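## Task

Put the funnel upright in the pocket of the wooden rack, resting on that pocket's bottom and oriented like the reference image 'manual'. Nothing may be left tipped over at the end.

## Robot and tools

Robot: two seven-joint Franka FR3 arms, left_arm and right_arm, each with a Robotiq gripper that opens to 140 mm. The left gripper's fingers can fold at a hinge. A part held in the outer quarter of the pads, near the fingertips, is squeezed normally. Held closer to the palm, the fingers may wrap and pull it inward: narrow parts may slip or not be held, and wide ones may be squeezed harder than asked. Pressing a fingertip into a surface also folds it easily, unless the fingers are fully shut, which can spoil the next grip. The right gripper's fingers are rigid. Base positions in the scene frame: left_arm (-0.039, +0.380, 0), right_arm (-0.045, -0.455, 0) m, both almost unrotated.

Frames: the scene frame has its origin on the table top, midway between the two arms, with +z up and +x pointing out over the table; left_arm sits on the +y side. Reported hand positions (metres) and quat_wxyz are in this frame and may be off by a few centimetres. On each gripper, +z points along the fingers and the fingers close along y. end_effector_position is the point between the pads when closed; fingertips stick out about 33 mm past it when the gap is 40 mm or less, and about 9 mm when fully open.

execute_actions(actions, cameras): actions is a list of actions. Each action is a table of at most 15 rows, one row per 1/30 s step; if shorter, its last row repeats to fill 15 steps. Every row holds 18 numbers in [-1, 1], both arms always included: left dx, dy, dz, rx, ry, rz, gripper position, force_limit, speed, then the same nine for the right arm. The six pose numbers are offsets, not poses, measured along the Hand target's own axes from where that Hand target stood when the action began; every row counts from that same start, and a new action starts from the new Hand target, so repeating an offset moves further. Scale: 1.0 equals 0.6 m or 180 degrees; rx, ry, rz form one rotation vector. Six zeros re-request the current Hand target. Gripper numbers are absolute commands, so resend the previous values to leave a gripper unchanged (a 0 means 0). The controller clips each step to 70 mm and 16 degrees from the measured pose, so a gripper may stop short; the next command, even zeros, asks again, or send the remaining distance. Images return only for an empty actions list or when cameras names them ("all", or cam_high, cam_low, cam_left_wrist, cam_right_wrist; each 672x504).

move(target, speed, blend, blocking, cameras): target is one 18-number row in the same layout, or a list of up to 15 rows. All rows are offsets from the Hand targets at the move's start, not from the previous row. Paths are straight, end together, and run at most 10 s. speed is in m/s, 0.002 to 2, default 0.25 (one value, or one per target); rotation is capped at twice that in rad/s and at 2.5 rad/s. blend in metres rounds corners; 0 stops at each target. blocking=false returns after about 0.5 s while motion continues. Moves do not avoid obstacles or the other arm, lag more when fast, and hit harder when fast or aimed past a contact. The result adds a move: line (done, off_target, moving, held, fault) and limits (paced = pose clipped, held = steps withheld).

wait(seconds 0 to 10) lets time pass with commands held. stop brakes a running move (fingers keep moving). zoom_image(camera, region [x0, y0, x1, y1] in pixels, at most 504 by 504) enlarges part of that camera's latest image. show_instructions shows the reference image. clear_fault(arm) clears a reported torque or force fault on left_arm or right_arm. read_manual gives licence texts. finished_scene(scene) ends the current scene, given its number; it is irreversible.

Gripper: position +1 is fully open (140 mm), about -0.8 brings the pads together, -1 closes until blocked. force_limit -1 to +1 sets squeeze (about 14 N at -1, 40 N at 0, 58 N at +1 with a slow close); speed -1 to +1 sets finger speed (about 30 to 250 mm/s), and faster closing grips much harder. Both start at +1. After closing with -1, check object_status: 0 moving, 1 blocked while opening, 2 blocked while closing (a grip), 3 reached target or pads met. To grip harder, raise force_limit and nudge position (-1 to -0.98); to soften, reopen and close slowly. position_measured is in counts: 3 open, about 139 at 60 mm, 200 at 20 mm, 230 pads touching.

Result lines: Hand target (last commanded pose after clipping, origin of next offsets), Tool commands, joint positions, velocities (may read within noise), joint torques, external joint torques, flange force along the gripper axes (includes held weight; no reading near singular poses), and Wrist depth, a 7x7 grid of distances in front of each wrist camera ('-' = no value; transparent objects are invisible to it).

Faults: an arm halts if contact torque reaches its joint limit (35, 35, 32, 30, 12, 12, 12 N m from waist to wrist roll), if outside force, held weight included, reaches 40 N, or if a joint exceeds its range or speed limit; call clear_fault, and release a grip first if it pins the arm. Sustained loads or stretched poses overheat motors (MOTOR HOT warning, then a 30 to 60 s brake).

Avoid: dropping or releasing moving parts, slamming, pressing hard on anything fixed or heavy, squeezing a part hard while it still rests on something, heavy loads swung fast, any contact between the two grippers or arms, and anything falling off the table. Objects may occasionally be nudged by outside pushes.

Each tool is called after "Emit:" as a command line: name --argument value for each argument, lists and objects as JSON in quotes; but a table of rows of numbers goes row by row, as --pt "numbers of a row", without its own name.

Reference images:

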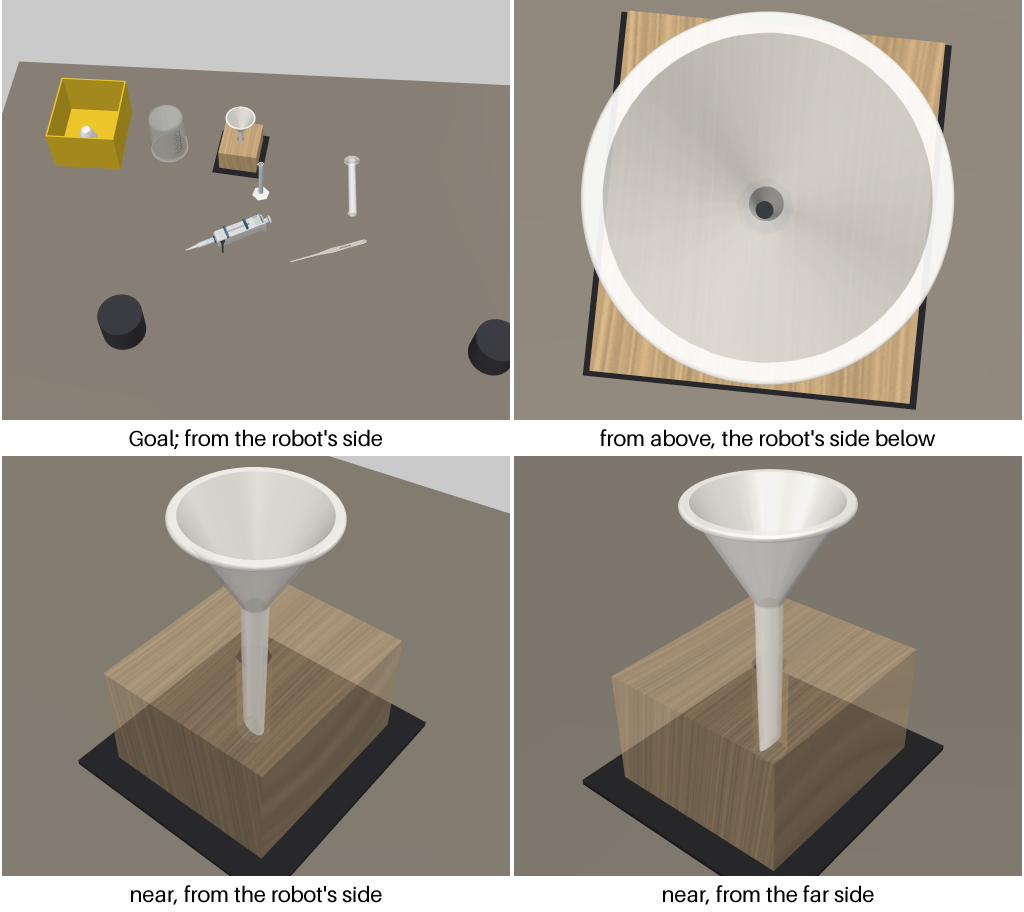

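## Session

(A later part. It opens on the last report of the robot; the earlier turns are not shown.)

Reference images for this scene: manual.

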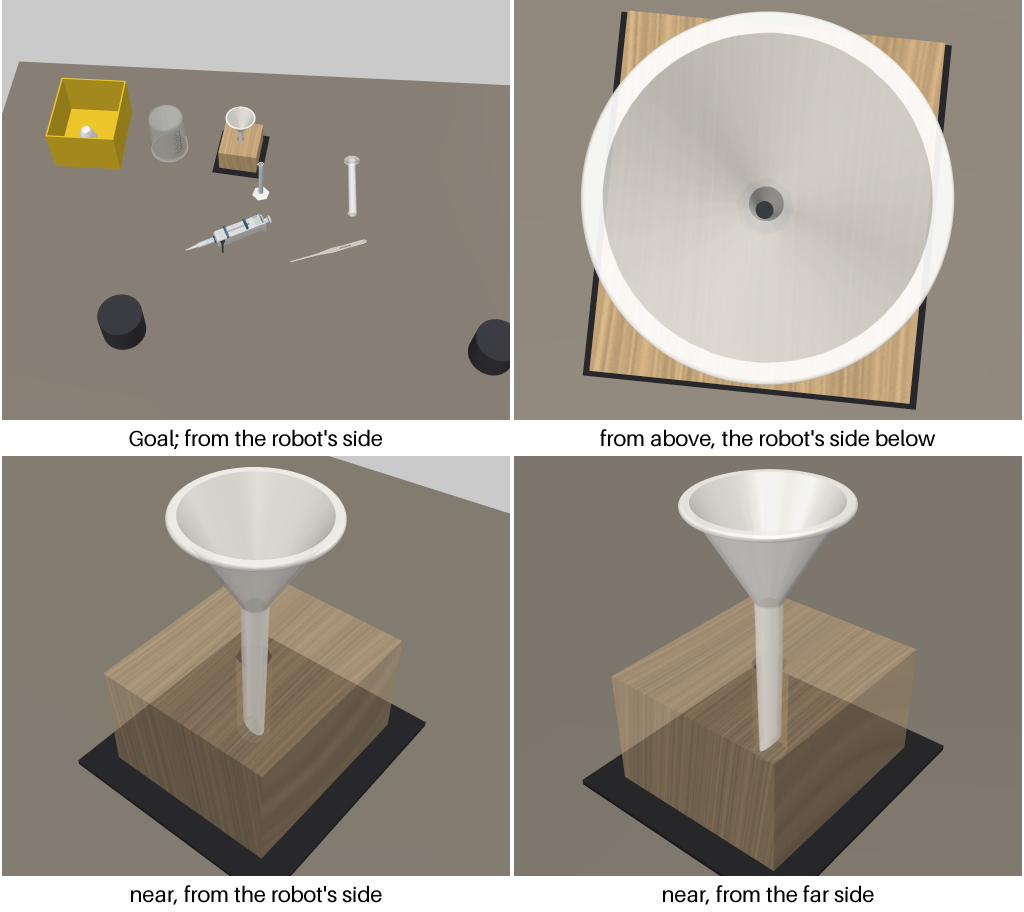

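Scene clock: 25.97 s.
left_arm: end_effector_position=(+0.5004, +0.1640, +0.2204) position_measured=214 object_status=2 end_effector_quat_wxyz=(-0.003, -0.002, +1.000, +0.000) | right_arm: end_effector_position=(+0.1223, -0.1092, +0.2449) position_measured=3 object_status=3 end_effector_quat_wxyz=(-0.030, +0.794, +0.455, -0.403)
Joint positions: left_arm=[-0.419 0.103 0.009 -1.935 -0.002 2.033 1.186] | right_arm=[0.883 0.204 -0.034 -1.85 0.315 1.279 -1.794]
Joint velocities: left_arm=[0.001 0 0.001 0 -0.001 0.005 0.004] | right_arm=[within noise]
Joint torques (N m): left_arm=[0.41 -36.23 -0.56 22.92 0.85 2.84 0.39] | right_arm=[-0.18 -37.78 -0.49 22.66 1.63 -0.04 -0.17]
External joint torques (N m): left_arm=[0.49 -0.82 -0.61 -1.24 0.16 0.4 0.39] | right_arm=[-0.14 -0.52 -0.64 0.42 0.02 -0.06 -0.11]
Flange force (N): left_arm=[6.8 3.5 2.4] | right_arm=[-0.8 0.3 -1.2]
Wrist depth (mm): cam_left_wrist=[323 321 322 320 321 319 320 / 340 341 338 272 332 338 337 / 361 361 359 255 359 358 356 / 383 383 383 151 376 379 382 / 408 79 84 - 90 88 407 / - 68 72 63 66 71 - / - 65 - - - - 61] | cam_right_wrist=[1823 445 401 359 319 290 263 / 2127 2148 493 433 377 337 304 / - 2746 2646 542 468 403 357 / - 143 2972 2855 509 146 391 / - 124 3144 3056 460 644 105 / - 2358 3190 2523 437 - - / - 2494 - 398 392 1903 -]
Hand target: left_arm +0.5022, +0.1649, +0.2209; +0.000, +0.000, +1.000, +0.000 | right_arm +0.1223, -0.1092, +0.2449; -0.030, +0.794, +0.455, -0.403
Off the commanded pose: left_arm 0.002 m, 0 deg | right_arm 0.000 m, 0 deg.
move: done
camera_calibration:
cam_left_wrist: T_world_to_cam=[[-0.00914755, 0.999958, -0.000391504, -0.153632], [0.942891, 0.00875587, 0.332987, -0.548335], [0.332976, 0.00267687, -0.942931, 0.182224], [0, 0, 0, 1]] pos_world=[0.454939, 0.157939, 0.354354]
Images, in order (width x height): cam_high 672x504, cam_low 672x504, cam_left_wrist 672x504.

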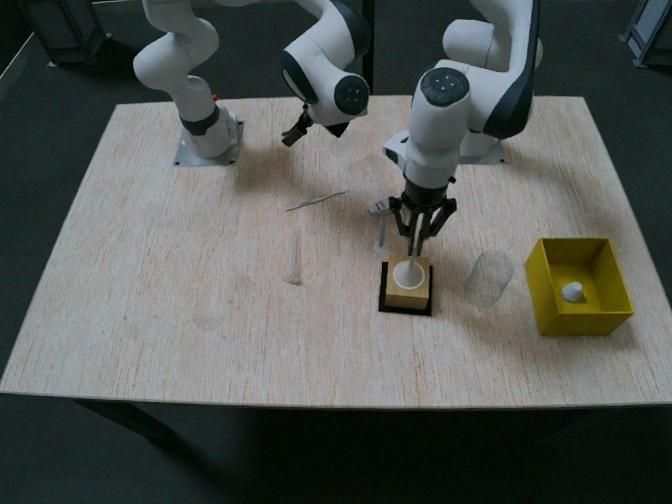

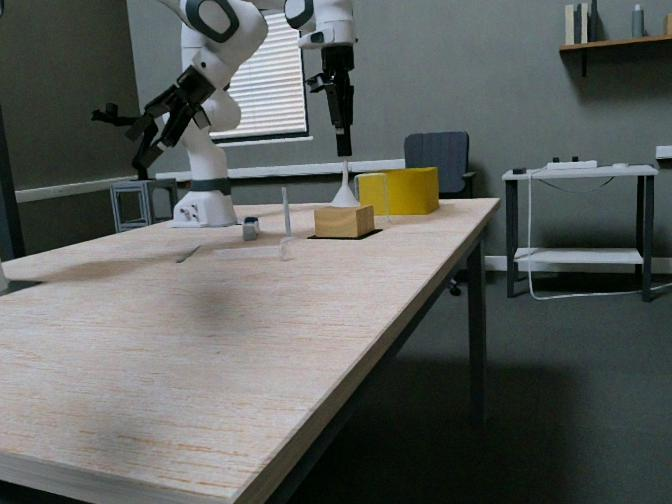

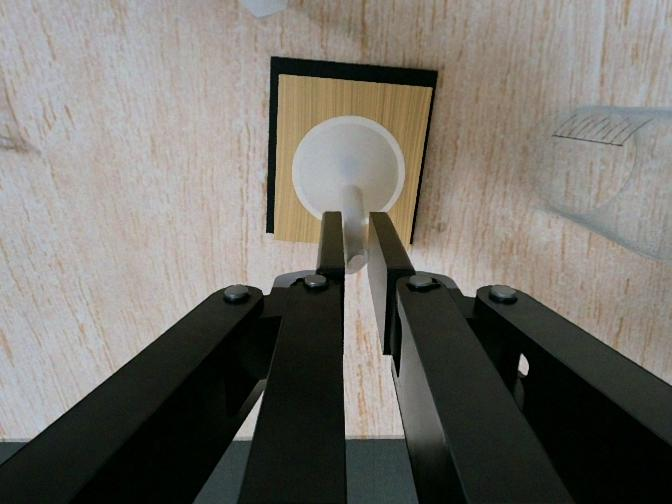

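Emit:
move --pt "0 0 0.0067 0 0 0 -1 -0.7 -1 0 0 0 0 0 0 1 1 1" --speed '[0.03]'

Emit:
move --pt "0 0 0.0033 0 0 0 -1 -0.7 -1 0 0 0 0 0 0 1 1 1" --speed '[0.03]' --cameras '["cam_low"]'

Emit:
zoom_image --camera "cam_low" --region '[300, 150, 390, 240]'

Scene clock: 26.97 s.
left_arm: end_effector_position=(+0.5013, +0.1637, +0.2184) position_measured=214 object_status=2 end_effector_quat_wxyz=(-0.001, -0.002, +1.000, +0.000) | right_arm: end_effector_position=(+0.1223, -0.1092, +0.2449) position_measured=3 object_status=3 end_effector_quat_wxyz=(-0.030, +0.794, +0.455, -0.403)
Joint positions: left_arm=[-0.419 0.104 0.009 -1.941 -0.002 2.043 1.187] | right_arm=[0.883 0.204 -0.034 -1.85 0.315 1.279 -1.794]
Joint torques (N m): left_arm=[0.42 -35.16 -0.42 22.09 0.84 2.93 0.43] | right_arm=[-0.14 -37.79 -0.43 22.68 1.63 -0.05 -0.18]
External joint torques (N m): left_arm=[0.36 0.37 -0.6 -2.09 0.14 0.49 0.43] | right_arm=[-0.1 -0.73 -0.58 0.51 0.02 -0.07 -0.12]
Flange force (N): left_arm=[6.6 3.4 4.8] | right_arm=[-1.1 0.1 -1.2]
Wrist depth (mm): cam_left_wrist=[320 320 320 319 318 318 318 / 338 336 337 268 329 337 334 / 357 359 358 255 350 355 355 / 383 383 381 152 373 378 379 / 407 79 84 - 90 88 404 / - 67 72 63 66 71 - / - 65 - - - - 61] | cam_right_wrist=[1903 428 403 356 319 289 264 / - 2148 495 430 377 334 305 / - 2333 2465 544 468 400 356 / 2170 143 3190 2818 510 146 394 / - 132 2932 2932 459 709 105 / - - 3144 2893 437 - - / - - 2972 400 401 - -]
Hand target: left_arm +0.5022, +0.1649, +0.2169; +0.000, +0.000, +1.000, +0.000 | right_arm +0.1223, -0.1092, +0.2449; -0.030, +0.794, +0.455, -0.403
Off the commanded pose: left_arm 0.002 m, 0 deg | right_arm 0.000 m, 0 deg.
move: done

Scene clock: 27.67 s.
left_arm: end_effector_position=(+0.5023, +0.1633, +0.2183) position_measured=214 object_status=2 end_effector_quat_wxyz=(+0.001, -0.002, +1.000, -0.001) | right_arm: end_effector_position=(+0.1223, -0.1092, +0.2449) position_measured=3 object_status=3 end_effector_quat_wxyz=(-0.030, +0.794, +0.455, -0.403)
Joint positions: left_arm=[-0.419 0.104 0.009 -1.942 -0.002 2.048 1.187] | right_arm=[0.883 0.204 -0.034 -1.85 0.315 1.279 -1.794]
Joint velocities: left_arm=[0.001 0.002 0 -0.019 -0.001 0.009 -0.002] | right_arm=[within noise]
Joint torques (N m): left_arm=[0.39 -33.95 -0.53 21.79 0.82 2.77 0.36] | right_arm=[-0.19 -37.79 -0.49 22.67 1.62 -0.05 -0.13]
External joint torques (N m): left_arm=[0.5 0.7 -0.55 -1.66 0.15 0.43 0.36] | right_arm=[-0.12 -0.54 -0.61 0.4 0.01 -0.08 -0.07]
Flange force (N): left_arm=[4.1 2.4 4.2] | right_arm=[-0.9 0.2 -1.1]
Wrist depth (mm): cam_left_wrist=[319 318 321 317 318 317 316 / 339 338 336 271 328 336 334 / 359 359 360 254 353 355 354 / 385 383 381 151 374 379 377 / 407 79 84 - 90 88 406 / - 68 72 63 66 71 - / - 65 - - - - 61] | cam_right_wrist=[1887 682 405 356 320 291 265 / - 2127 495 432 376 333 304 / - 2552 2583 538 461 406 357 / 1955 138 3056 2893 512 146 391 / - 115 2893 3099 464 642 105 / - - - 3190 437 - - / - - - 399 396 - -]
Hand target: left_arm +0.5022, +0.1649, +0.2149; +0.000, +0.000, +1.000, +0.000 | right_arm +0.1223, -0.1092, +0.2449; -0.030, +0.794, +0.455, -0.403
Off the commanded pose: left_arm 0.004 m, 0 deg | right_arm 0.000 m, 0 deg.
move: off_target (left_arm)
Images, in order (width x height): cam_low 672x504.

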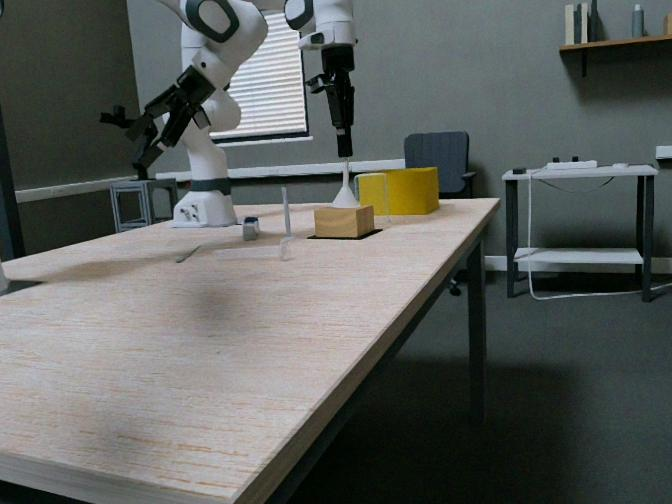

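Scaled by 5.600 from the camera's 672x504 image, which has a finer 960x720 frame.

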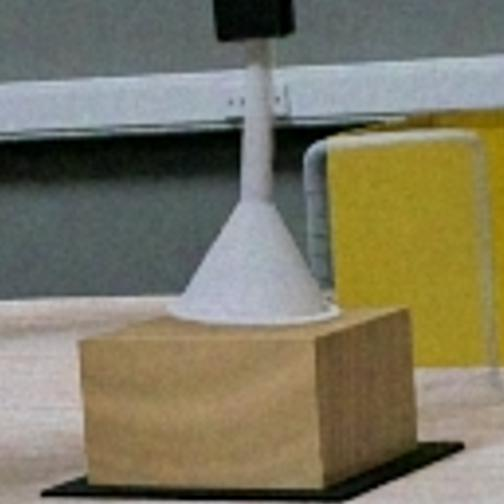

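Emit:
move --pt "0 0 -0.0065 0 0 0 -1 -0.7 -1 0 0 0 0 0 0 1 1 1" --pt "0 0 -0.0066 0 0 0 -0.325 -0.5 -0.6 0 0 0 0 0 0 1 1 1" --speed '[0.03,0.03]' --cameras '["cam_left_wrist","cam_low"]'

Emit:
zoom_image --camera "cam_low" --region '[300, 150, 390, 240]'

Scene clock: 32.33 s.
left_arm: end_effector_position=(+0.5023, +0.1633, +0.2188) position_measured=170 object_status=0 end_effector_quat_wxyz=(+0.001, -0.002, +1.000, -0.001) | right_arm: end_effector_position=(+0.1223, -0.1092, +0.2449) position_measured=3 object_status=3 end_effector_quat_wxyz=(-0.030, +0.794, +0.455, -0.403)
Joint positions: left_arm=[-0.419 0.104 0.009 -1.94 -0.002 2.047 1.187] | right_arm=[0.883 0.204 -0.034 -1.85 0.315 1.279 -1.794]
Joint torques (N m): left_arm=[0.36 -36.13 -0.49 23.32 0.83 2.39 0.37] | right_arm=[-0.14 -37.74 -0.45 22.68 1.64 -0.04 -0.18]
External joint torques (N m): left_arm=[0.53 -0.64 -0.45 -0.81 0.15 -0.05 0.37] | right_arm=[-0.17 -0.69 -0.66 0.55 0.03 -0.06 -0.12]
Flange force (N): left_arm=[4.3 2.6 0.6] | right_arm=[-1.0 0.2 -1.4]
Wrist depth (mm): cam_left_wrist=[321 320 320 320 317 318 317 / 338 340 336 271 330 334 333 / 361 360 359 258 352 357 356 / 383 382 373 379 169 380 378 / 408 79 89 406 120 90 395 / - - 63 438 - 63 - / - - - 1513 - - 66] | cam_right_wrist=[1778 1656 403 360 318 289 264 / 2284 2308 492 429 379 340 305 / - 2333 2494 542 461 405 357 / - 132 3099 2932 529 146 392 / - 124 3013 2972 463 496 105 / - - - 3874 441 - - / 2411 2818 - 394 397 2148 -]
Hand target: left_arm +0.5022, +0.1649, +0.2189; +0.000, +0.000, +1.000, +0.000 | right_arm +0.1223, -0.1092, +0.2449; -0.030, +0.794, +0.455, -0.403
Off the commanded pose: left_arm 0.002 m, 0 deg | right_arm 0.000 m, 0 deg.
move: done
camera_calibration:
cam_left_wrist: T_world_to_cam=[[-0.00859396, 0.999958, -0.00322965, -0.152473], [0.940556, 0.00918, 0.339515, -0.549924], [0.33953, -0.000119893, -0.940595, 0.176677], [0, 0, 0, 1]] pos_world=[0.455937, 0.157536, 0.352396]
Images, in order (width x height): cam_low 672x504, cam_left_wrist 672x504.

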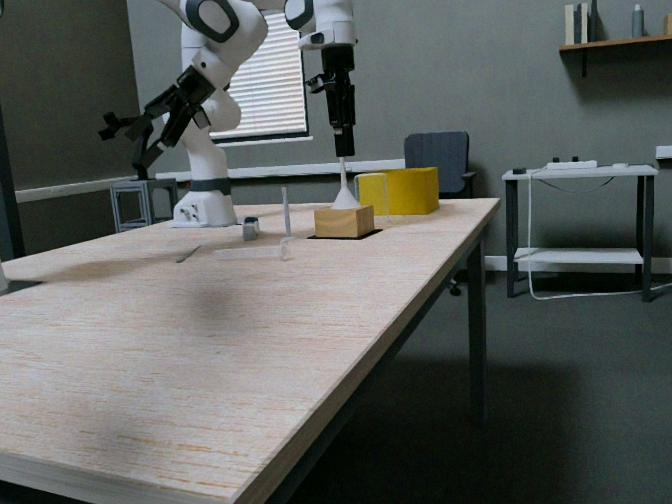

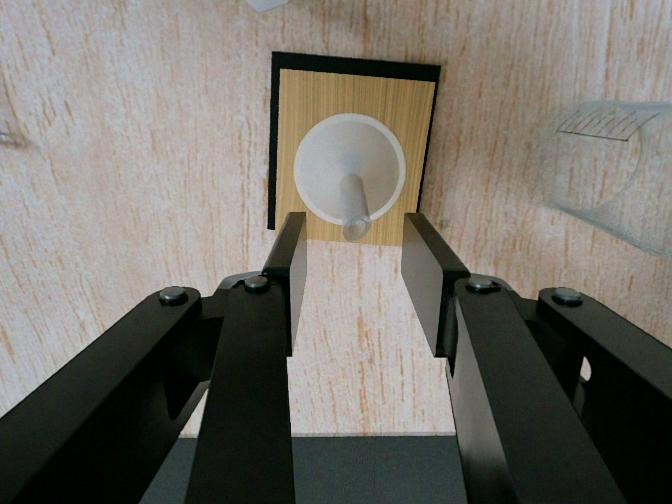

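Scaled by 5.600 from the camera's 672x504 image, which has a finer 960x720 frame.

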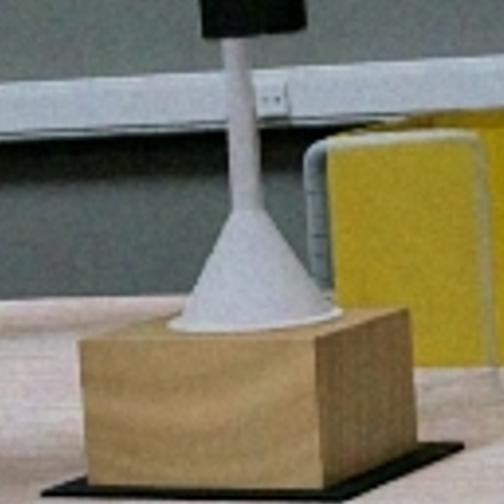

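Emit:
move --pt "0 0 -0.15 0 0 0 -0.325 -0.5 -0.6 0 0 0 0 0 0 1 1 1" --pt "0.337 0.6418 -0.3852 0 0 0 -0.325 -0.5 -0.6 0.0088 0.2843 -0.4437 0.23 0.267 0.77 -0.2 -0.5 0" --speed '[0.15,0.45]' --blend '[0.03,0]' --cameras '["cam_right_wrist","cam_high"]'

Scene clock: 39.20 s.
left_arm: end_effector_position=(+0.3011, +0.5491, +0.4498) position_measured=170 object_status=3 end_effector_quat_wxyz=(+0.001, -0.002, +1.000, +0.000) | right_arm: end_effector_position=(+0.4209, -0.1195, +0.3513) position_measured=154 object_status=0 end_effector_quat_wxyz=(-0.003, +0.708, -0.706, -0.001)
Joint positions: left_arm=[-0.272 -0.603 0.463 -1.977 0.258 1.431 1.751] | right_arm=[0.864 0.032 -0.249 -1.693 0.01 1.729 0.616]
Joint torques (N m): left_arm=[0.47 -5.9 -9.42 21.21 1.07 2.39 0.43] | right_arm=[0.08 -33.04 -0.55 25.76 0.46 2.27 0.13]
External joint torques (N m): left_arm=[0.41 0.18 -0.83 -0.82 0.24 -0.04 0.43] | right_arm=[0.03 -0.01 -0.37 0.98 -0.29 -0.27 0.13]
Flange force (N): left_arm=[2.2 -1.1 2.4] | right_arm=[-2.2 -3.2 -3.4]
Wrist depth (mm): cam_left_wrist=[525 530 533 534 533 531 1276 / 561 564 563 565 564 570 1328 / 593 596 596 598 601 608 1437 / - 638 623 152 168 655 1544 / - 79 89 638 120 90 1609 / - - 63 730 - 63 - / - - - 1904 - - 66] | cam_right_wrist=[421 422 423 427 432 434 439 / 445 447 449 453 457 459 466 / 474 472 478 483 482 493 493 / 506 500 140 509 148 523 532 / - - 112 546 - 90 84 / - - - 585 - - 75 / - - - 642 - - -]
Hand target: left_arm +0.2999, +0.5498, +0.4502; +0.000, +0.000, +1.000, +0.000 | right_arm +0.4201, -0.1200, +0.3506; +0.000, +0.706, -0.708, +0.001
Off the commanded pose: left_arm 0.001 m, 0 deg | right_arm 0.001 m, 0 deg.
move: done; limits=paced
camera_calibration:
cam_right_wrist: T_world_to_cam=[[-0.999853, -0.00713424, 0.0156149, 0.421695], [-0.00142079, 0.94083, 0.338877, -0.00113208], [-0.0171086, 0.338804, -0.940701, 0.519126], [0, 0, 0, 1]] pos_world=[0.430513, -0.171809, 0.482142]
Images, in order (width x height): cam_high 672x504, cam_right_wrist 672x504.

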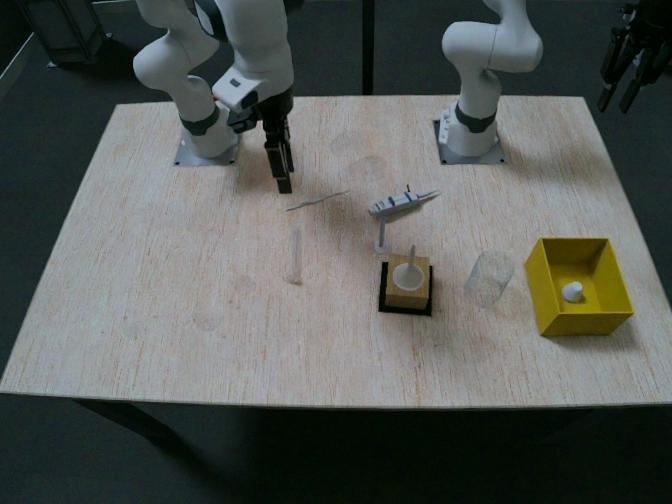

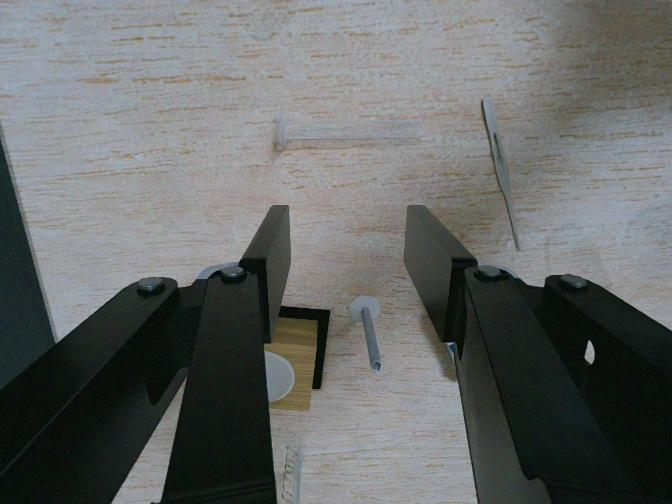

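Emit:
move --pt "0 0 0 0 0 0 -0.325 -0.5 -0.6 -0.1667 -0.1667 0.05 -0.0436 -0.4986 -0.0436 -0.2 -0.5 0" --speed '[0.45]' --cameras '["cam_right_wrist","cam_high","cam_low"]'

Scene clock: 45.80 s.
left_arm: end_effector_position=(+0.3011, +0.5491, +0.4498) position_measured=170 object_status=3 end_effector_quat_wxyz=(+0.001, -0.002, +1.000, +0.000) | right_arm: end_effector_position=(+0.5203, -0.0202, +0.3198) position_measured=154 object_status=3 end_effector_quat_wxyz=(-0.452, +0.541, -0.458, -0.541)
Joint positions: left_arm=[-0.272 -0.603 0.463 -1.977 0.258 1.431 1.751] | right_arm=[0.419 0.509 -0.27 -1.8 1.673 1.499 -0.712]
Joint velocities: left_arm=[within noise] | right_arm=[0.001 0.001 0 0.002 0.002 0 -0.007]
Joint torques (N m): left_arm=[0.52 -5.93 -9.47 21.18 1.06 2.37 0.39] | right_arm=[-0.7 -46.09 -3.36 23.39 2.29 -1.93 -0.42]
External joint torques (N m): left_arm=[0.5 0.05 -0.86 -0.84 0.24 -0.07 0.39] | right_arm=[-0.54 0.05 -0.27 0.9 0.17 -0.24 -0.39]
Flange force (N): left_arm=[2.7 -1.3 2.6] | right_arm=[0.9 -3.6 -1.0]
Wrist depth (mm): cam_left_wrist=[526 531 530 531 533 536 1248 / 560 560 560 565 564 568 1336 / 596 595 600 596 601 608 1437 / 592 640 623 151 168 653 1474 / - 79 90 644 120 90 1565 / - - 63 737 - 63 - / - - - 1920 - - 66] | cam_right_wrist=[2438 2855 2066 2438 - - 552 / - 2932 - - - 2932 582 / - 4520 - - - 3444 636 / - - 125 - 128 - 718 / - - 111 - - 87 84 / - - - - - - 75 / - - - 2384 - - -]
Hand target: left_arm +0.2999, +0.5498, +0.4502; +0.000, +0.000, +1.000, +0.000 | right_arm +0.5204, -0.0202, +0.3207; -0.455, +0.542, -0.455, -0.541
Off the commanded pose: left_arm 0.001 m, 0 deg | right_arm 0.001 m, 1 deg.
move: done; limits=paced
camera_calibration:
cam_right_wrist: T_world_to_cam=[[-0.981852, -0.18964, 0.00154607, 0.513753], [0.0637441, -0.322332, 0.944478, -0.336724], [-0.178612, 0.927437, 0.328571, 0.147547], [0, 0, 0, 1]] pos_world=[0.552248, -0.147949, 0.268754]
Images, in order (width x height): cam_high 672x504, cam_low 672x504, cam_right_wrist 672x504.

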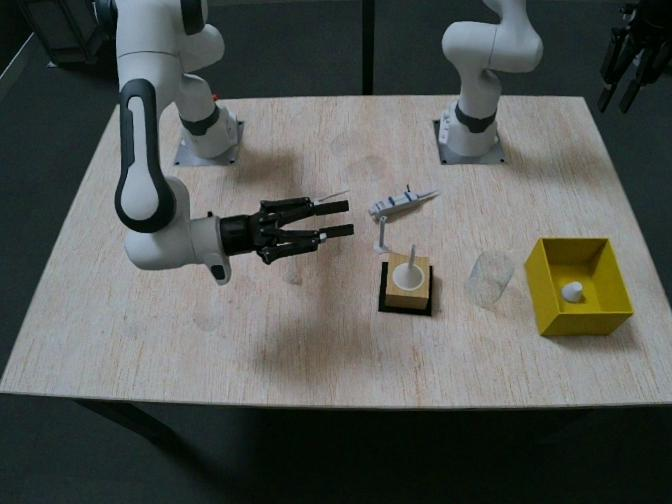

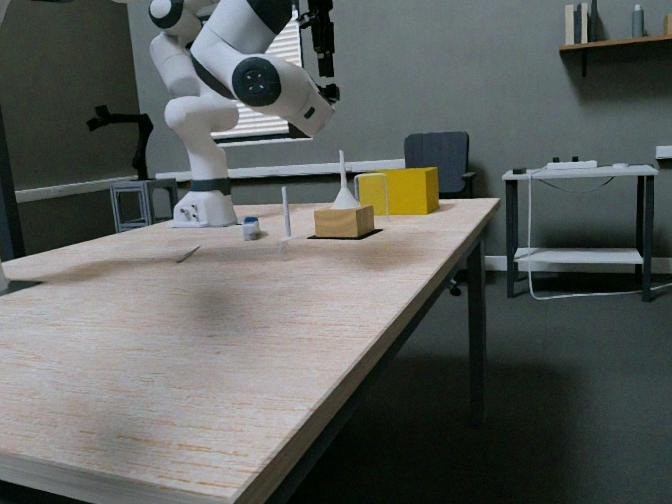

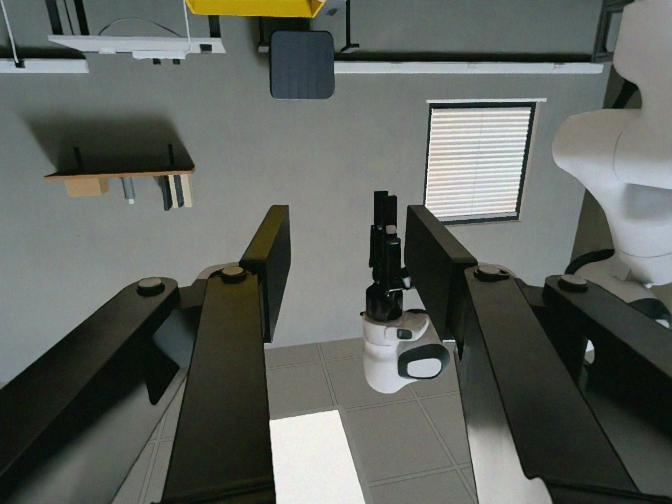

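Emit:
move --pt "0 0 0 0 0 0 -0.325 -0.5 -0.6 0.2928 -0.0053 0.1005 0 0 0 -0.2 -0.5 0" --speed '[0.25]' --cameras '["cam_right_wrist","cam_high","cam_low"]'

Emit:
zoom_image --camera "cam_right_wrist" --region '[200, 0, 500, 300]'

Emit:
zoom_image --camera "cam_high" --region '[300, 200, 450, 320]'

Scene clock: 48.00 s.
left_arm: end_effector_position=(+0.3011, +0.5491, +0.4498) position_measured=170 object_status=3 end_effector_quat_wxyz=(+0.001, -0.002, +1.000, +0.000) | right_arm: end_effector_position=(+0.5116, +0.0397, +0.1453) position_measured=154 object_status=3 end_effector_quat_wxyz=(-0.452, +0.541, -0.456, -0.544)
Joint positions: left_arm=[-0.272 -0.603 0.463 -1.977 0.258 1.431 1.751] | right_arm=[0.456 0.871 -0.201 -1.652 1.784 1.537 -0.919]
Joint velocities: left_arm=[within noise] | right_arm=[0.002 0 0 0 0 0.001 -0.006]
Joint torques (N m): left_arm=[0.48 -5.89 -9.47 21.17 1.07 2.39 0.39] | right_arm=[-0.21 -52.48 -4.21 20.79 1.91 -1.98 -0.34]
External joint torques (N m): left_arm=[0.49 0.05 -0.83 -0.81 0.25 -0.04 0.39] | right_arm=[-0.19 -0.85 -1.14 0.97 0.3 0.11 -0.31]
Flange force (N): left_arm=[2.6 -1.2 2.5] | right_arm=[-0.5 -1.8 -0.3]
Wrist depth (mm): cam_left_wrist=[528 529 533 535 536 531 1255 / 567 559 560 560 565 574 1321 / 598 593 601 596 596 604 1410 / 617 642 617 617 168 656 1544 / - 79 89 660 120 90 1587 / - - 63 739 - 63 - / - - - 1873 - - 66] | cam_right_wrist=[462 463 156 168 180 604 481 / - - - - 2818 4254 512 / - 3338 - - 3338 3741 544 / - - 124 - 148 6381 579 / - - 109 - - 87 84 / - - - 2384 - - 75 / - - - - - - -]
Hand target: left_arm +0.2999, +0.5498, +0.4502; +0.000, +0.000, +1.000, +0.000 | right_arm +0.5135, +0.0396, +0.1450; -0.455, +0.542, -0.455, -0.541
Off the commanded pose: left_arm 0.001 m, 0 deg | right_arm 0.002 m, 1 deg.
move: done
camera_calibration:
cam_right_wrist: T_world_to_cam=[[-0.980778, -0.195106, 0.00270324, 0.516325], [0.0677838, -0.327687, 0.942352, -0.15368], [-0.182972, 0.924422, 0.334613, 0.149308], [0, 0, 0, 1]] pos_world=[0.544136, -0.0876441, 0.0934645]
Images, in order (width x height): cam_high 672x504, cam_low 672x504, cam_right_wrist 672x504.

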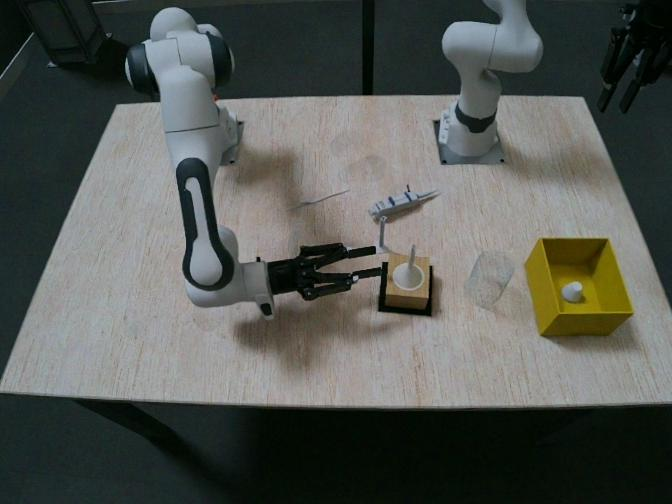

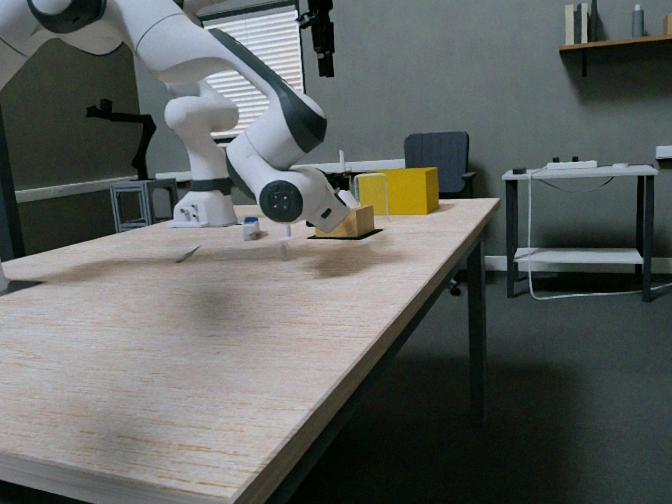

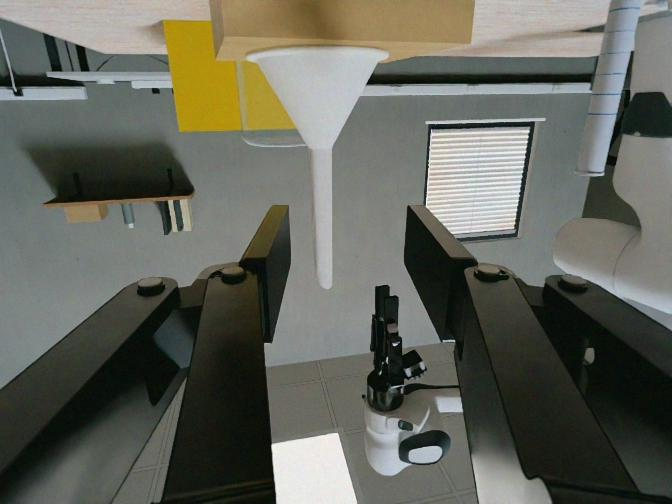

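Scaled by 1.680 from the camera's 672x504 image, which has a finer 960x720 frame.

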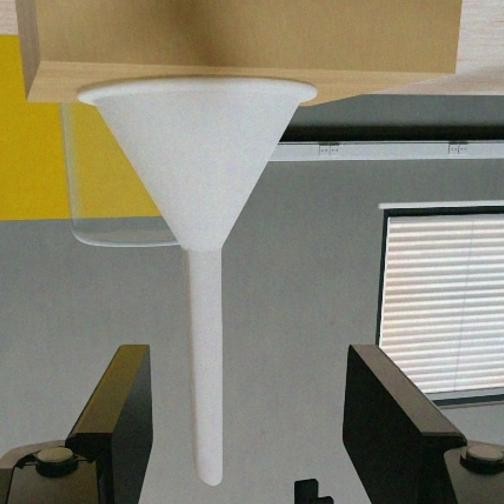

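Scaled by 3.360 from the camera's 672x504 image, which has a finer 960x720 frame.

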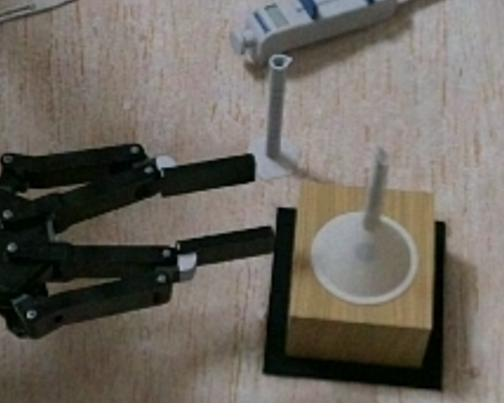

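Emit:
move --target '[0,0,0,0,0,0,-0.325,-0.5,-0.6,0.0167,-0.015,0.0833,0,0,0,-0.2,-0.5,0]' --speed 0.12 --cameras '["cam_right_wrist","cam_low"]'

Scene clock: 50.13 s.
left_arm: end_effector_position=(+0.3011, +0.5491, +0.4498) position_measured=170 object_status=3 end_effector_quat_wxyz=(+0.001, -0.002, +1.000, +0.000) | right_arm: end_effector_position=(+0.5112, +0.0913, +0.1364) position_measured=154 object_status=3 end_effector_quat_wxyz=(-0.456, +0.545, -0.450, -0.541)
Joint positions: left_arm=[-0.272 -0.603 0.463 -1.977 0.258 1.431 1.751] | right_arm=[0.507 0.931 -0.169 -1.561 1.835 1.605 -0.913]
Joint velocities: left_arm=[within noise] | right_arm=[0 -0.001 0.001 0.001 -0.001 0.005 0.004]
Joint torques (N m): left_arm=[0.52 -5.88 -9.46 21.23 1.06 2.38 0.42] | right_arm=[-0.51 -53.34 -3.46 21.54 1.81 -1.84 0.08]
External joint torques (N m): left_arm=[0.51 0.15 -0.79 -0.85 0.23 -0.07 0.42] | right_arm=[-0.42 -0.13 -0.9 1.1 0.29 0.2 0.11]
Flange force (N): left_arm=[2.4 -1.1 2.5] | right_arm=[1.1 -5.2 0.5]
Wrist depth (mm): cam_left_wrist=[526 530 535 531 534 535 1291 / 571 564 565 563 565 577 1344 / 596 596 593 595 600 612 1419 / 645 636 617 523 168 655 1503 / - 79 89 674 120 90 1554 / - - 63 735 - 63 - / - - - 1857 - - 66] | cam_right_wrist=[444 446 112 119 128 368 522 / 2972 - - 153 3144 3238 2438 / 3499 3190 - - 3945 3190 - / - 2646 139 - 128 4616 - / - - 109 - - 87 84 / - - - 3056 - - 75 / - - - 2818 - - -]
Hand target: left_arm +0.2999, +0.5498, +0.4502; +0.000, +0.000, +1.000, +0.000 | right_arm +0.5138, +0.0904, +0.1349; -0.455, +0.542, -0.455, -0.541
Off the commanded pose: left_arm 0.001 m, 0 deg | right_arm 0.003 m, 1 deg.
move: done
camera_calibration:
cam_right_wrist: T_world_to_cam=[[-0.980306, -0.196948, -0.0145756, 0.528286], [0.0525843, -0.331453, 0.942005, -0.120188], [-0.190357, 0.922686, 0.335282, 0.108327], [0, 0, 0, 1]] pos_world=[0.544822, -0.0357438, 0.0845978]
Images, in order (width x height): cam_low 672x504, cam_right_wrist 672x504.

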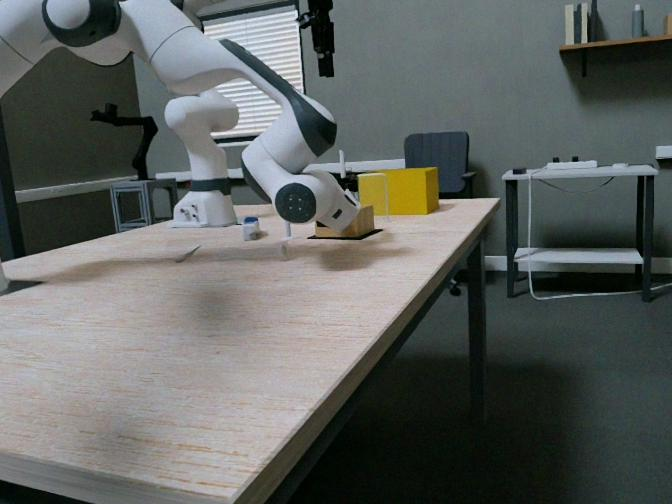

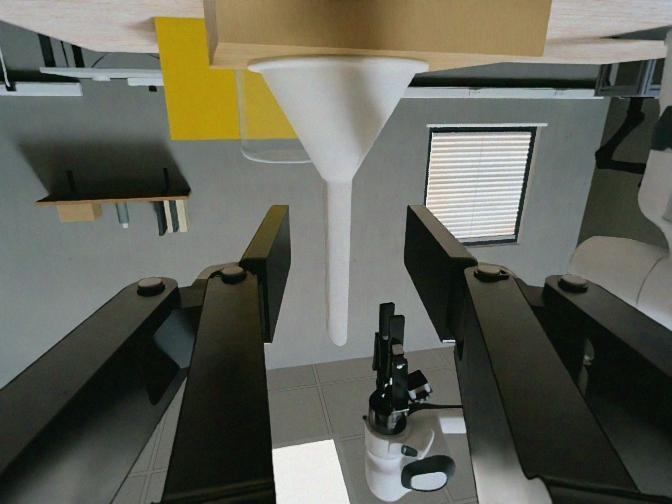

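Emit:
move --target '[0,0,0,0,0,0,-0.325,-0.5,-0.6,0.0067,-0.0042,0.0467,0,0,0,-0.2,-0.5,0]' --speed 0.1 --cameras '["cam_right_wrist"]'

Scene clock: 52.57 s.
left_arm: end_effector_position=(+0.3011, +0.5491, +0.4498) position_measured=170 object_status=3 end_effector_quat_wxyz=(+0.001, -0.002, +1.000, +0.000) | right_arm: end_effector_position=(+0.5093, +0.1188, +0.1323) position_measured=154 object_status=3 end_effector_quat_wxyz=(-0.456, +0.545, -0.451, -0.541)
Joint positions: left_arm=[-0.272 -0.603 0.463 -1.977 0.258 1.431 1.751] | right_arm=[0.534 0.961 -0.151 -1.512 1.86 1.645 -0.901]
Joint velocities: left_arm=[within noise] | right_arm=[0.001 -0.001 0.001 0.001 0.001 0.004 0.005]
Joint torques (N m): left_arm=[0.48 -5.95 -9.49 21.22 1.05 2.38 0.42] | right_arm=[-0.23 -54.18 -2.88 21.68 1.74 -1.93 0.27]
External joint torques (N m): left_arm=[0.42 0.16 -0.91 -0.86 0.23 -0.06 0.42] | right_arm=[-0.23 -0.21 -0.72 0.88 0.3 0.1 0.3]
Flange force (N): left_arm=[2.4 -1.3 2.5] | right_arm=[0.6 -4.5 0.8]
Wrist depth (mm): cam_left_wrist=[525 533 535 535 534 533 1262 / 563 564 563 564 568 574 1352 / 596 598 598 600 598 609 1437 / 636 640 616 635 169 655 1533 / 556 79 89 631 120 90 1598 / - - 63 739 - 63 - / - - - 1873 - - 66] | cam_right_wrist=[424 417 90 96 100 111 486 / 1990 428 418 124 3013 3056 2972 / - 2746 - 146 3287 - 1920 / - - 125 - 128 - 566 / - - 109 - - 87 84 / - - - 2384 - - 75 / - - - 1955 - - -]
Hand target: left_arm +0.2999, +0.5498, +0.4502; +0.000, +0.000, +1.000, +0.000 | right_arm +0.5115, +0.1184, +0.1308; -0.455, +0.542, -0.455, -0.541
Off the commanded pose: left_arm 0.001 m, 0 deg | right_arm 0.003 m, 1 deg.
move: done
camera_calibration:
cam_right_wrist: T_world_to_cam=[[-0.980474, -0.196094, -0.0147943, 0.531897], [0.0520126, -0.331144, 0.942146, -0.106809], [-0.189648, 0.922979, 0.334877, 0.0836175], [0, 0, 0, 1]] pos_world=[0.542924, -0.00824479, 0.0804974]
Images, in order (width x height): cam_right_wrist 672x504.

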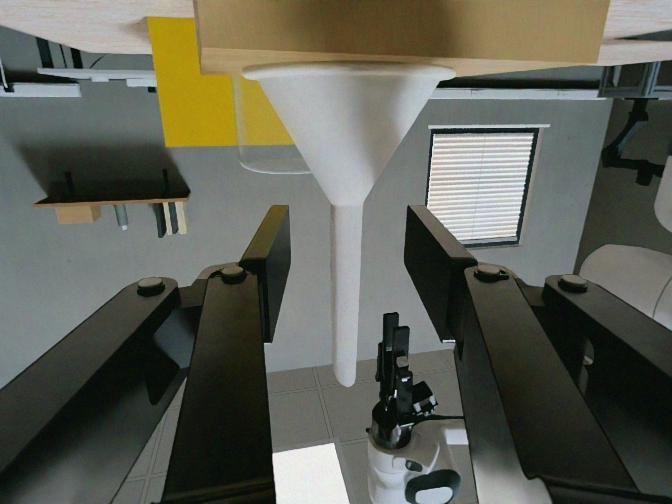

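Emit:
execute_actions --actions '[[[0,0,0,0,0,0,-0.325,-0.5,-0.6,0,0,0,0,0,0,-1,-0.6,-1]],[[0,0,0,0,0,0,-0.325,-0.5,-0.6,0,0,0,0,0,0,-1,-0.6,-1]],[[0,0,0,0,0,0,-0.325,-0.5,-0.6,0,0,0,0,0,0,-1,-0.6,-1]],[[0,0,0,0,0,0,-0.325,-0.5,-0.6,0,0,0,0,0,0,-1,-0.6,-1]]]' --cameras '["cam_right_wrist"]'

Scene clock: 54.93 s.
left_arm: end_effector_position=(+0.3011, +0.5491, +0.4498) position_measured=170 object_status=3 end_effector_quat_wxyz=(+0.001, -0.002, +1.000, +0.000) | right_arm: end_effector_position=(+0.5096, +0.1188, +0.1321) position_measured=210 object_status=2 end_effector_quat_wxyz=(-0.456, +0.544, -0.451, -0.541)
Joint positions: left_arm=[-0.272 -0.603 0.463 -1.977 0.258 1.431 1.751] | right_arm=[0.534 0.961 -0.151 -1.512 1.86 1.646 -0.9]
Joint torques (N m): left_arm=[0.5 -5.91 -9.47 21.18 1.07 2.4 0.39] | right_arm=[-0.24 -54.12 -2.85 21.73 1.68 -1.88 0.13]
External joint torques (N m): left_arm=[0.5 -0.05 -0.87 -0.77 0.24 -0.03 0.39] | right_arm=[-0.02 -0.22 -0.54 0.99 0.24 0.14 0.16]
External joint torques at the end of the 1st action: left_arm=[0.44 0.08 -0.87 -0.8 0.24 -0.05 0.4] | right_arm=[-0.04 0.11 -0.55 0.83 0.22 0.15 0.17]
External joint torques at the end of the 2nd action: left_arm=[0.55 -0.14 -0.78 -0.68 0.26 -0.05 0.38] | right_arm=[-0.22 -0.03 -0.62 0.87 0.23 0.17 0.12]
External joint torques at the end of the 3rd action: left_arm=[0.55 -0.02 -0.74 -0.79 0.26 -0.05 0.41] | right_arm=[-0.47 -0.02 -0.81 0.89 0.25 0.18 0.17]
Flange force (N): left_arm=[2.9 -1.4 2.5] | right_arm=[0.8 -4.5 1.2]
Flange force at the end of the 1st action (N): left_arm=[2.5 -1.3 2.4] | right_arm=[1.3 -4.6 1.1]
Flange force at the end of the 2nd action (N): left_arm=[2.9 -1.2 2.3] | right_arm=[1.1 -4.5 0.9]
Flange force at the end of the 3rd action (N): left_arm=[2.8 -1.1 2.5] | right_arm=[1.1 -4.9 0.6]
Wrist depth (mm): cam_left_wrist=[525 534 533 533 534 535 1276 / 565 563 564 564 564 571 1336 / 596 598 603 601 600 606 1437 / 584 633 619 523 169 656 1493 / - 79 89 660 120 90 1609 / - - 63 730 - 63 - / - - - 1873 - - 66] | cam_right_wrist=[414 502 89 96 100 111 484 / 2191 - 430 124 143 2614 2237 / 2494 - - 144 3056 3444 3056 / - - - - 3390 4254 594 / 2614 - 90 176 90 83 582 / - 65 - - - 75 - / - - - - - - -]
Hand target: left_arm +0.2999, +0.5498, +0.4502; +0.000, +0.000, +1.000, +0.000 | right_arm +0.5115, +0.1184, +0.1308; -0.455, +0.542, -0.455, -0.541
Off the commanded pose: left_arm 0.001 m, 0 deg | right_arm 0.002 m, 1 deg.
camera_calibration:
cam_right_wrist: T_world_to_cam=[[-0.980589, -0.195594, -0.013721, 0.531956], [0.0527125, -0.330376, 0.942376, -0.107143], [-0.188856, 0.92336, 0.334273, 0.0833858], [0, 0, 0, 1]] pos_world=[0.543026, -0.00834503, 0.0803942]
Images, in order (width x height): cam_right_wrist 672x504.

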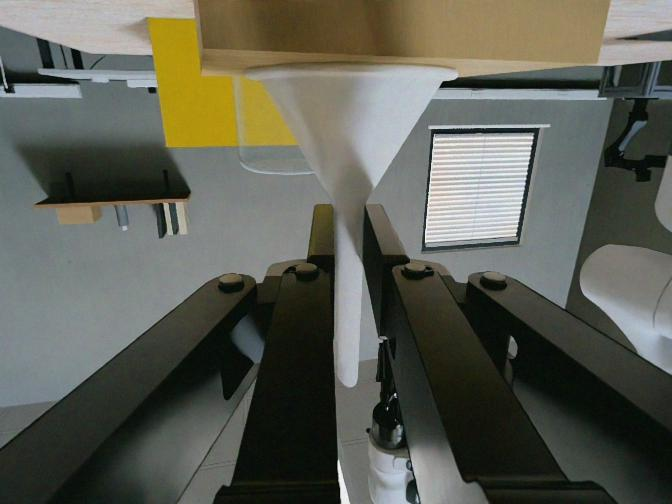

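Emit:
move --pt "0 0 0 0 0 0 -0.325 -0.5 -0.6 -0.2 0 0 0 0 0 -1 -0.6 -1" --pt "0 0 0 0 0 0 -0.325 -0.5 -0.6 -0.317 0 0 0 0 0.5 -1 -0.6 -1" --pt "0 0 0 0 0 0 -0.325 -0.5 -0.6 -0.317 0 0 0 0 1.0 -1 -0.6 -1" --speed '[0.15,0.4,0.4]' --blend '[0.03,0,0]' --cameras '["cam_right_wrist","cam_high","cam_low"]'

Scene clock: 63.33 s.
left_arm: end_effector_position=(+0.3011, +0.5491, +0.4498) position_measured=170 object_status=3 end_effector_quat_wxyz=(+0.001, -0.002, +1.000, +0.000) | right_arm: end_effector_position=(+0.5109, +0.1194, +0.3222) position_measured=210 object_status=2 end_effector_quat_wxyz=(+0.539, -0.453, -0.543, -0.458)
Joint positions: left_arm=[-0.272 -0.603 0.463 -1.977 0.258 1.431 1.751] | right_arm=[0.403 0.589 0.03 -1.648 1.722 1.784 2.448]
Joint velocities: left_arm=[within noise] | right_arm=[0 0 0 -0.002 -0.001 0 0.004]
Joint torques (N m): left_arm=[0.5 -5.83 -9.49 21.2 1.06 2.38 0.4] | right_arm=[-0.39 -49.89 0.63 24.71 1.2 -1.72 0.15]
External joint torques (N m): left_arm=[0.45 0.13 -0.95 -0.78 0.23 -0.06 0.4] | right_arm=[-0.39 0.04 -1.01 0.87 -0.23 -0.04 0.12]
Flange force (N): left_arm=[2.4 -1.4 2.3] | right_arm=[0.1 4.6 -0.2]
Wrist depth (mm): cam_left_wrist=[528 531 534 533 533 531 1269 / 559 564 564 567 563 571 1336 / 593 595 600 600 601 603 1428 / 608 640 621 - 168 656 1523 / - 79 89 660 120 90 1544 / - - 63 735 - 63 - / - - - 1920 - - 66] | cam_right_wrist=[2818 2972 537 113 - 3238 2411 / 568 3338 - 125 - - - / 2523 - 2932 151 1695 2384 4018 / 2494 3499 3616 105 113 2746 3144 / 730 - 90 - 90 83 2170 / - 65 - - - 75 - / - - - - - - -]
Hand target: left_arm +0.2999, +0.5498, +0.4502; +0.000, +0.000, +1.000, +0.000 | right_arm +0.5112, +0.1186, +0.3210; +0.541, -0.455, -0.542, -0.455
Off the commanded pose: left_arm 0.001 m, 0 deg | right_arm 0.001 m, 0 deg.
move: done; limits=paced
camera_calibration:
cam_right_wrist: T_world_to_cam=[[0.98837, 0.15141, 0.0141407, -0.520341], [0.0636049, -0.327143, -0.942832, 0.315301], [-0.138129, 0.932766, -0.332969, 0.207449], [0, 0, 0, 1]] pos_world=[0.522889, -0.0115675, 0.373708]
Images, in order (width x height): cam_high 672x504, cam_low 672x504, cam_right_wrist 672x504.

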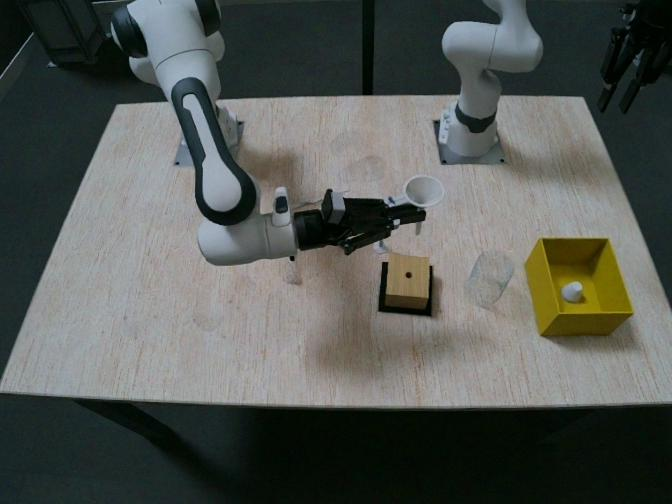

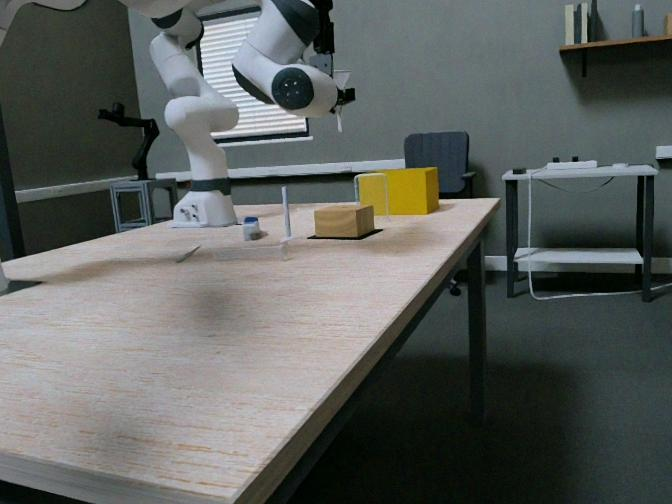

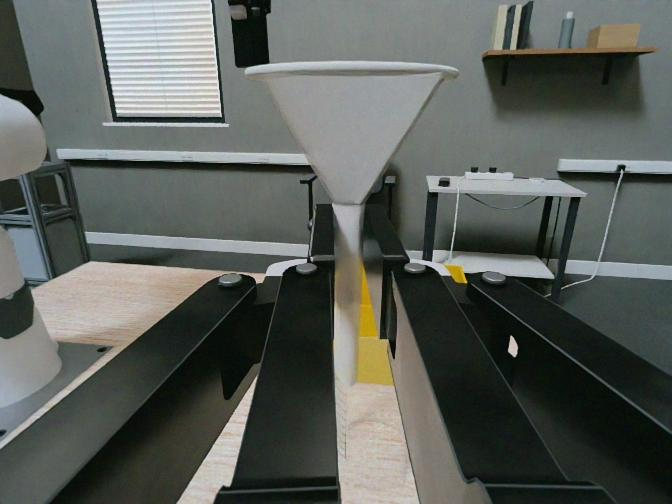

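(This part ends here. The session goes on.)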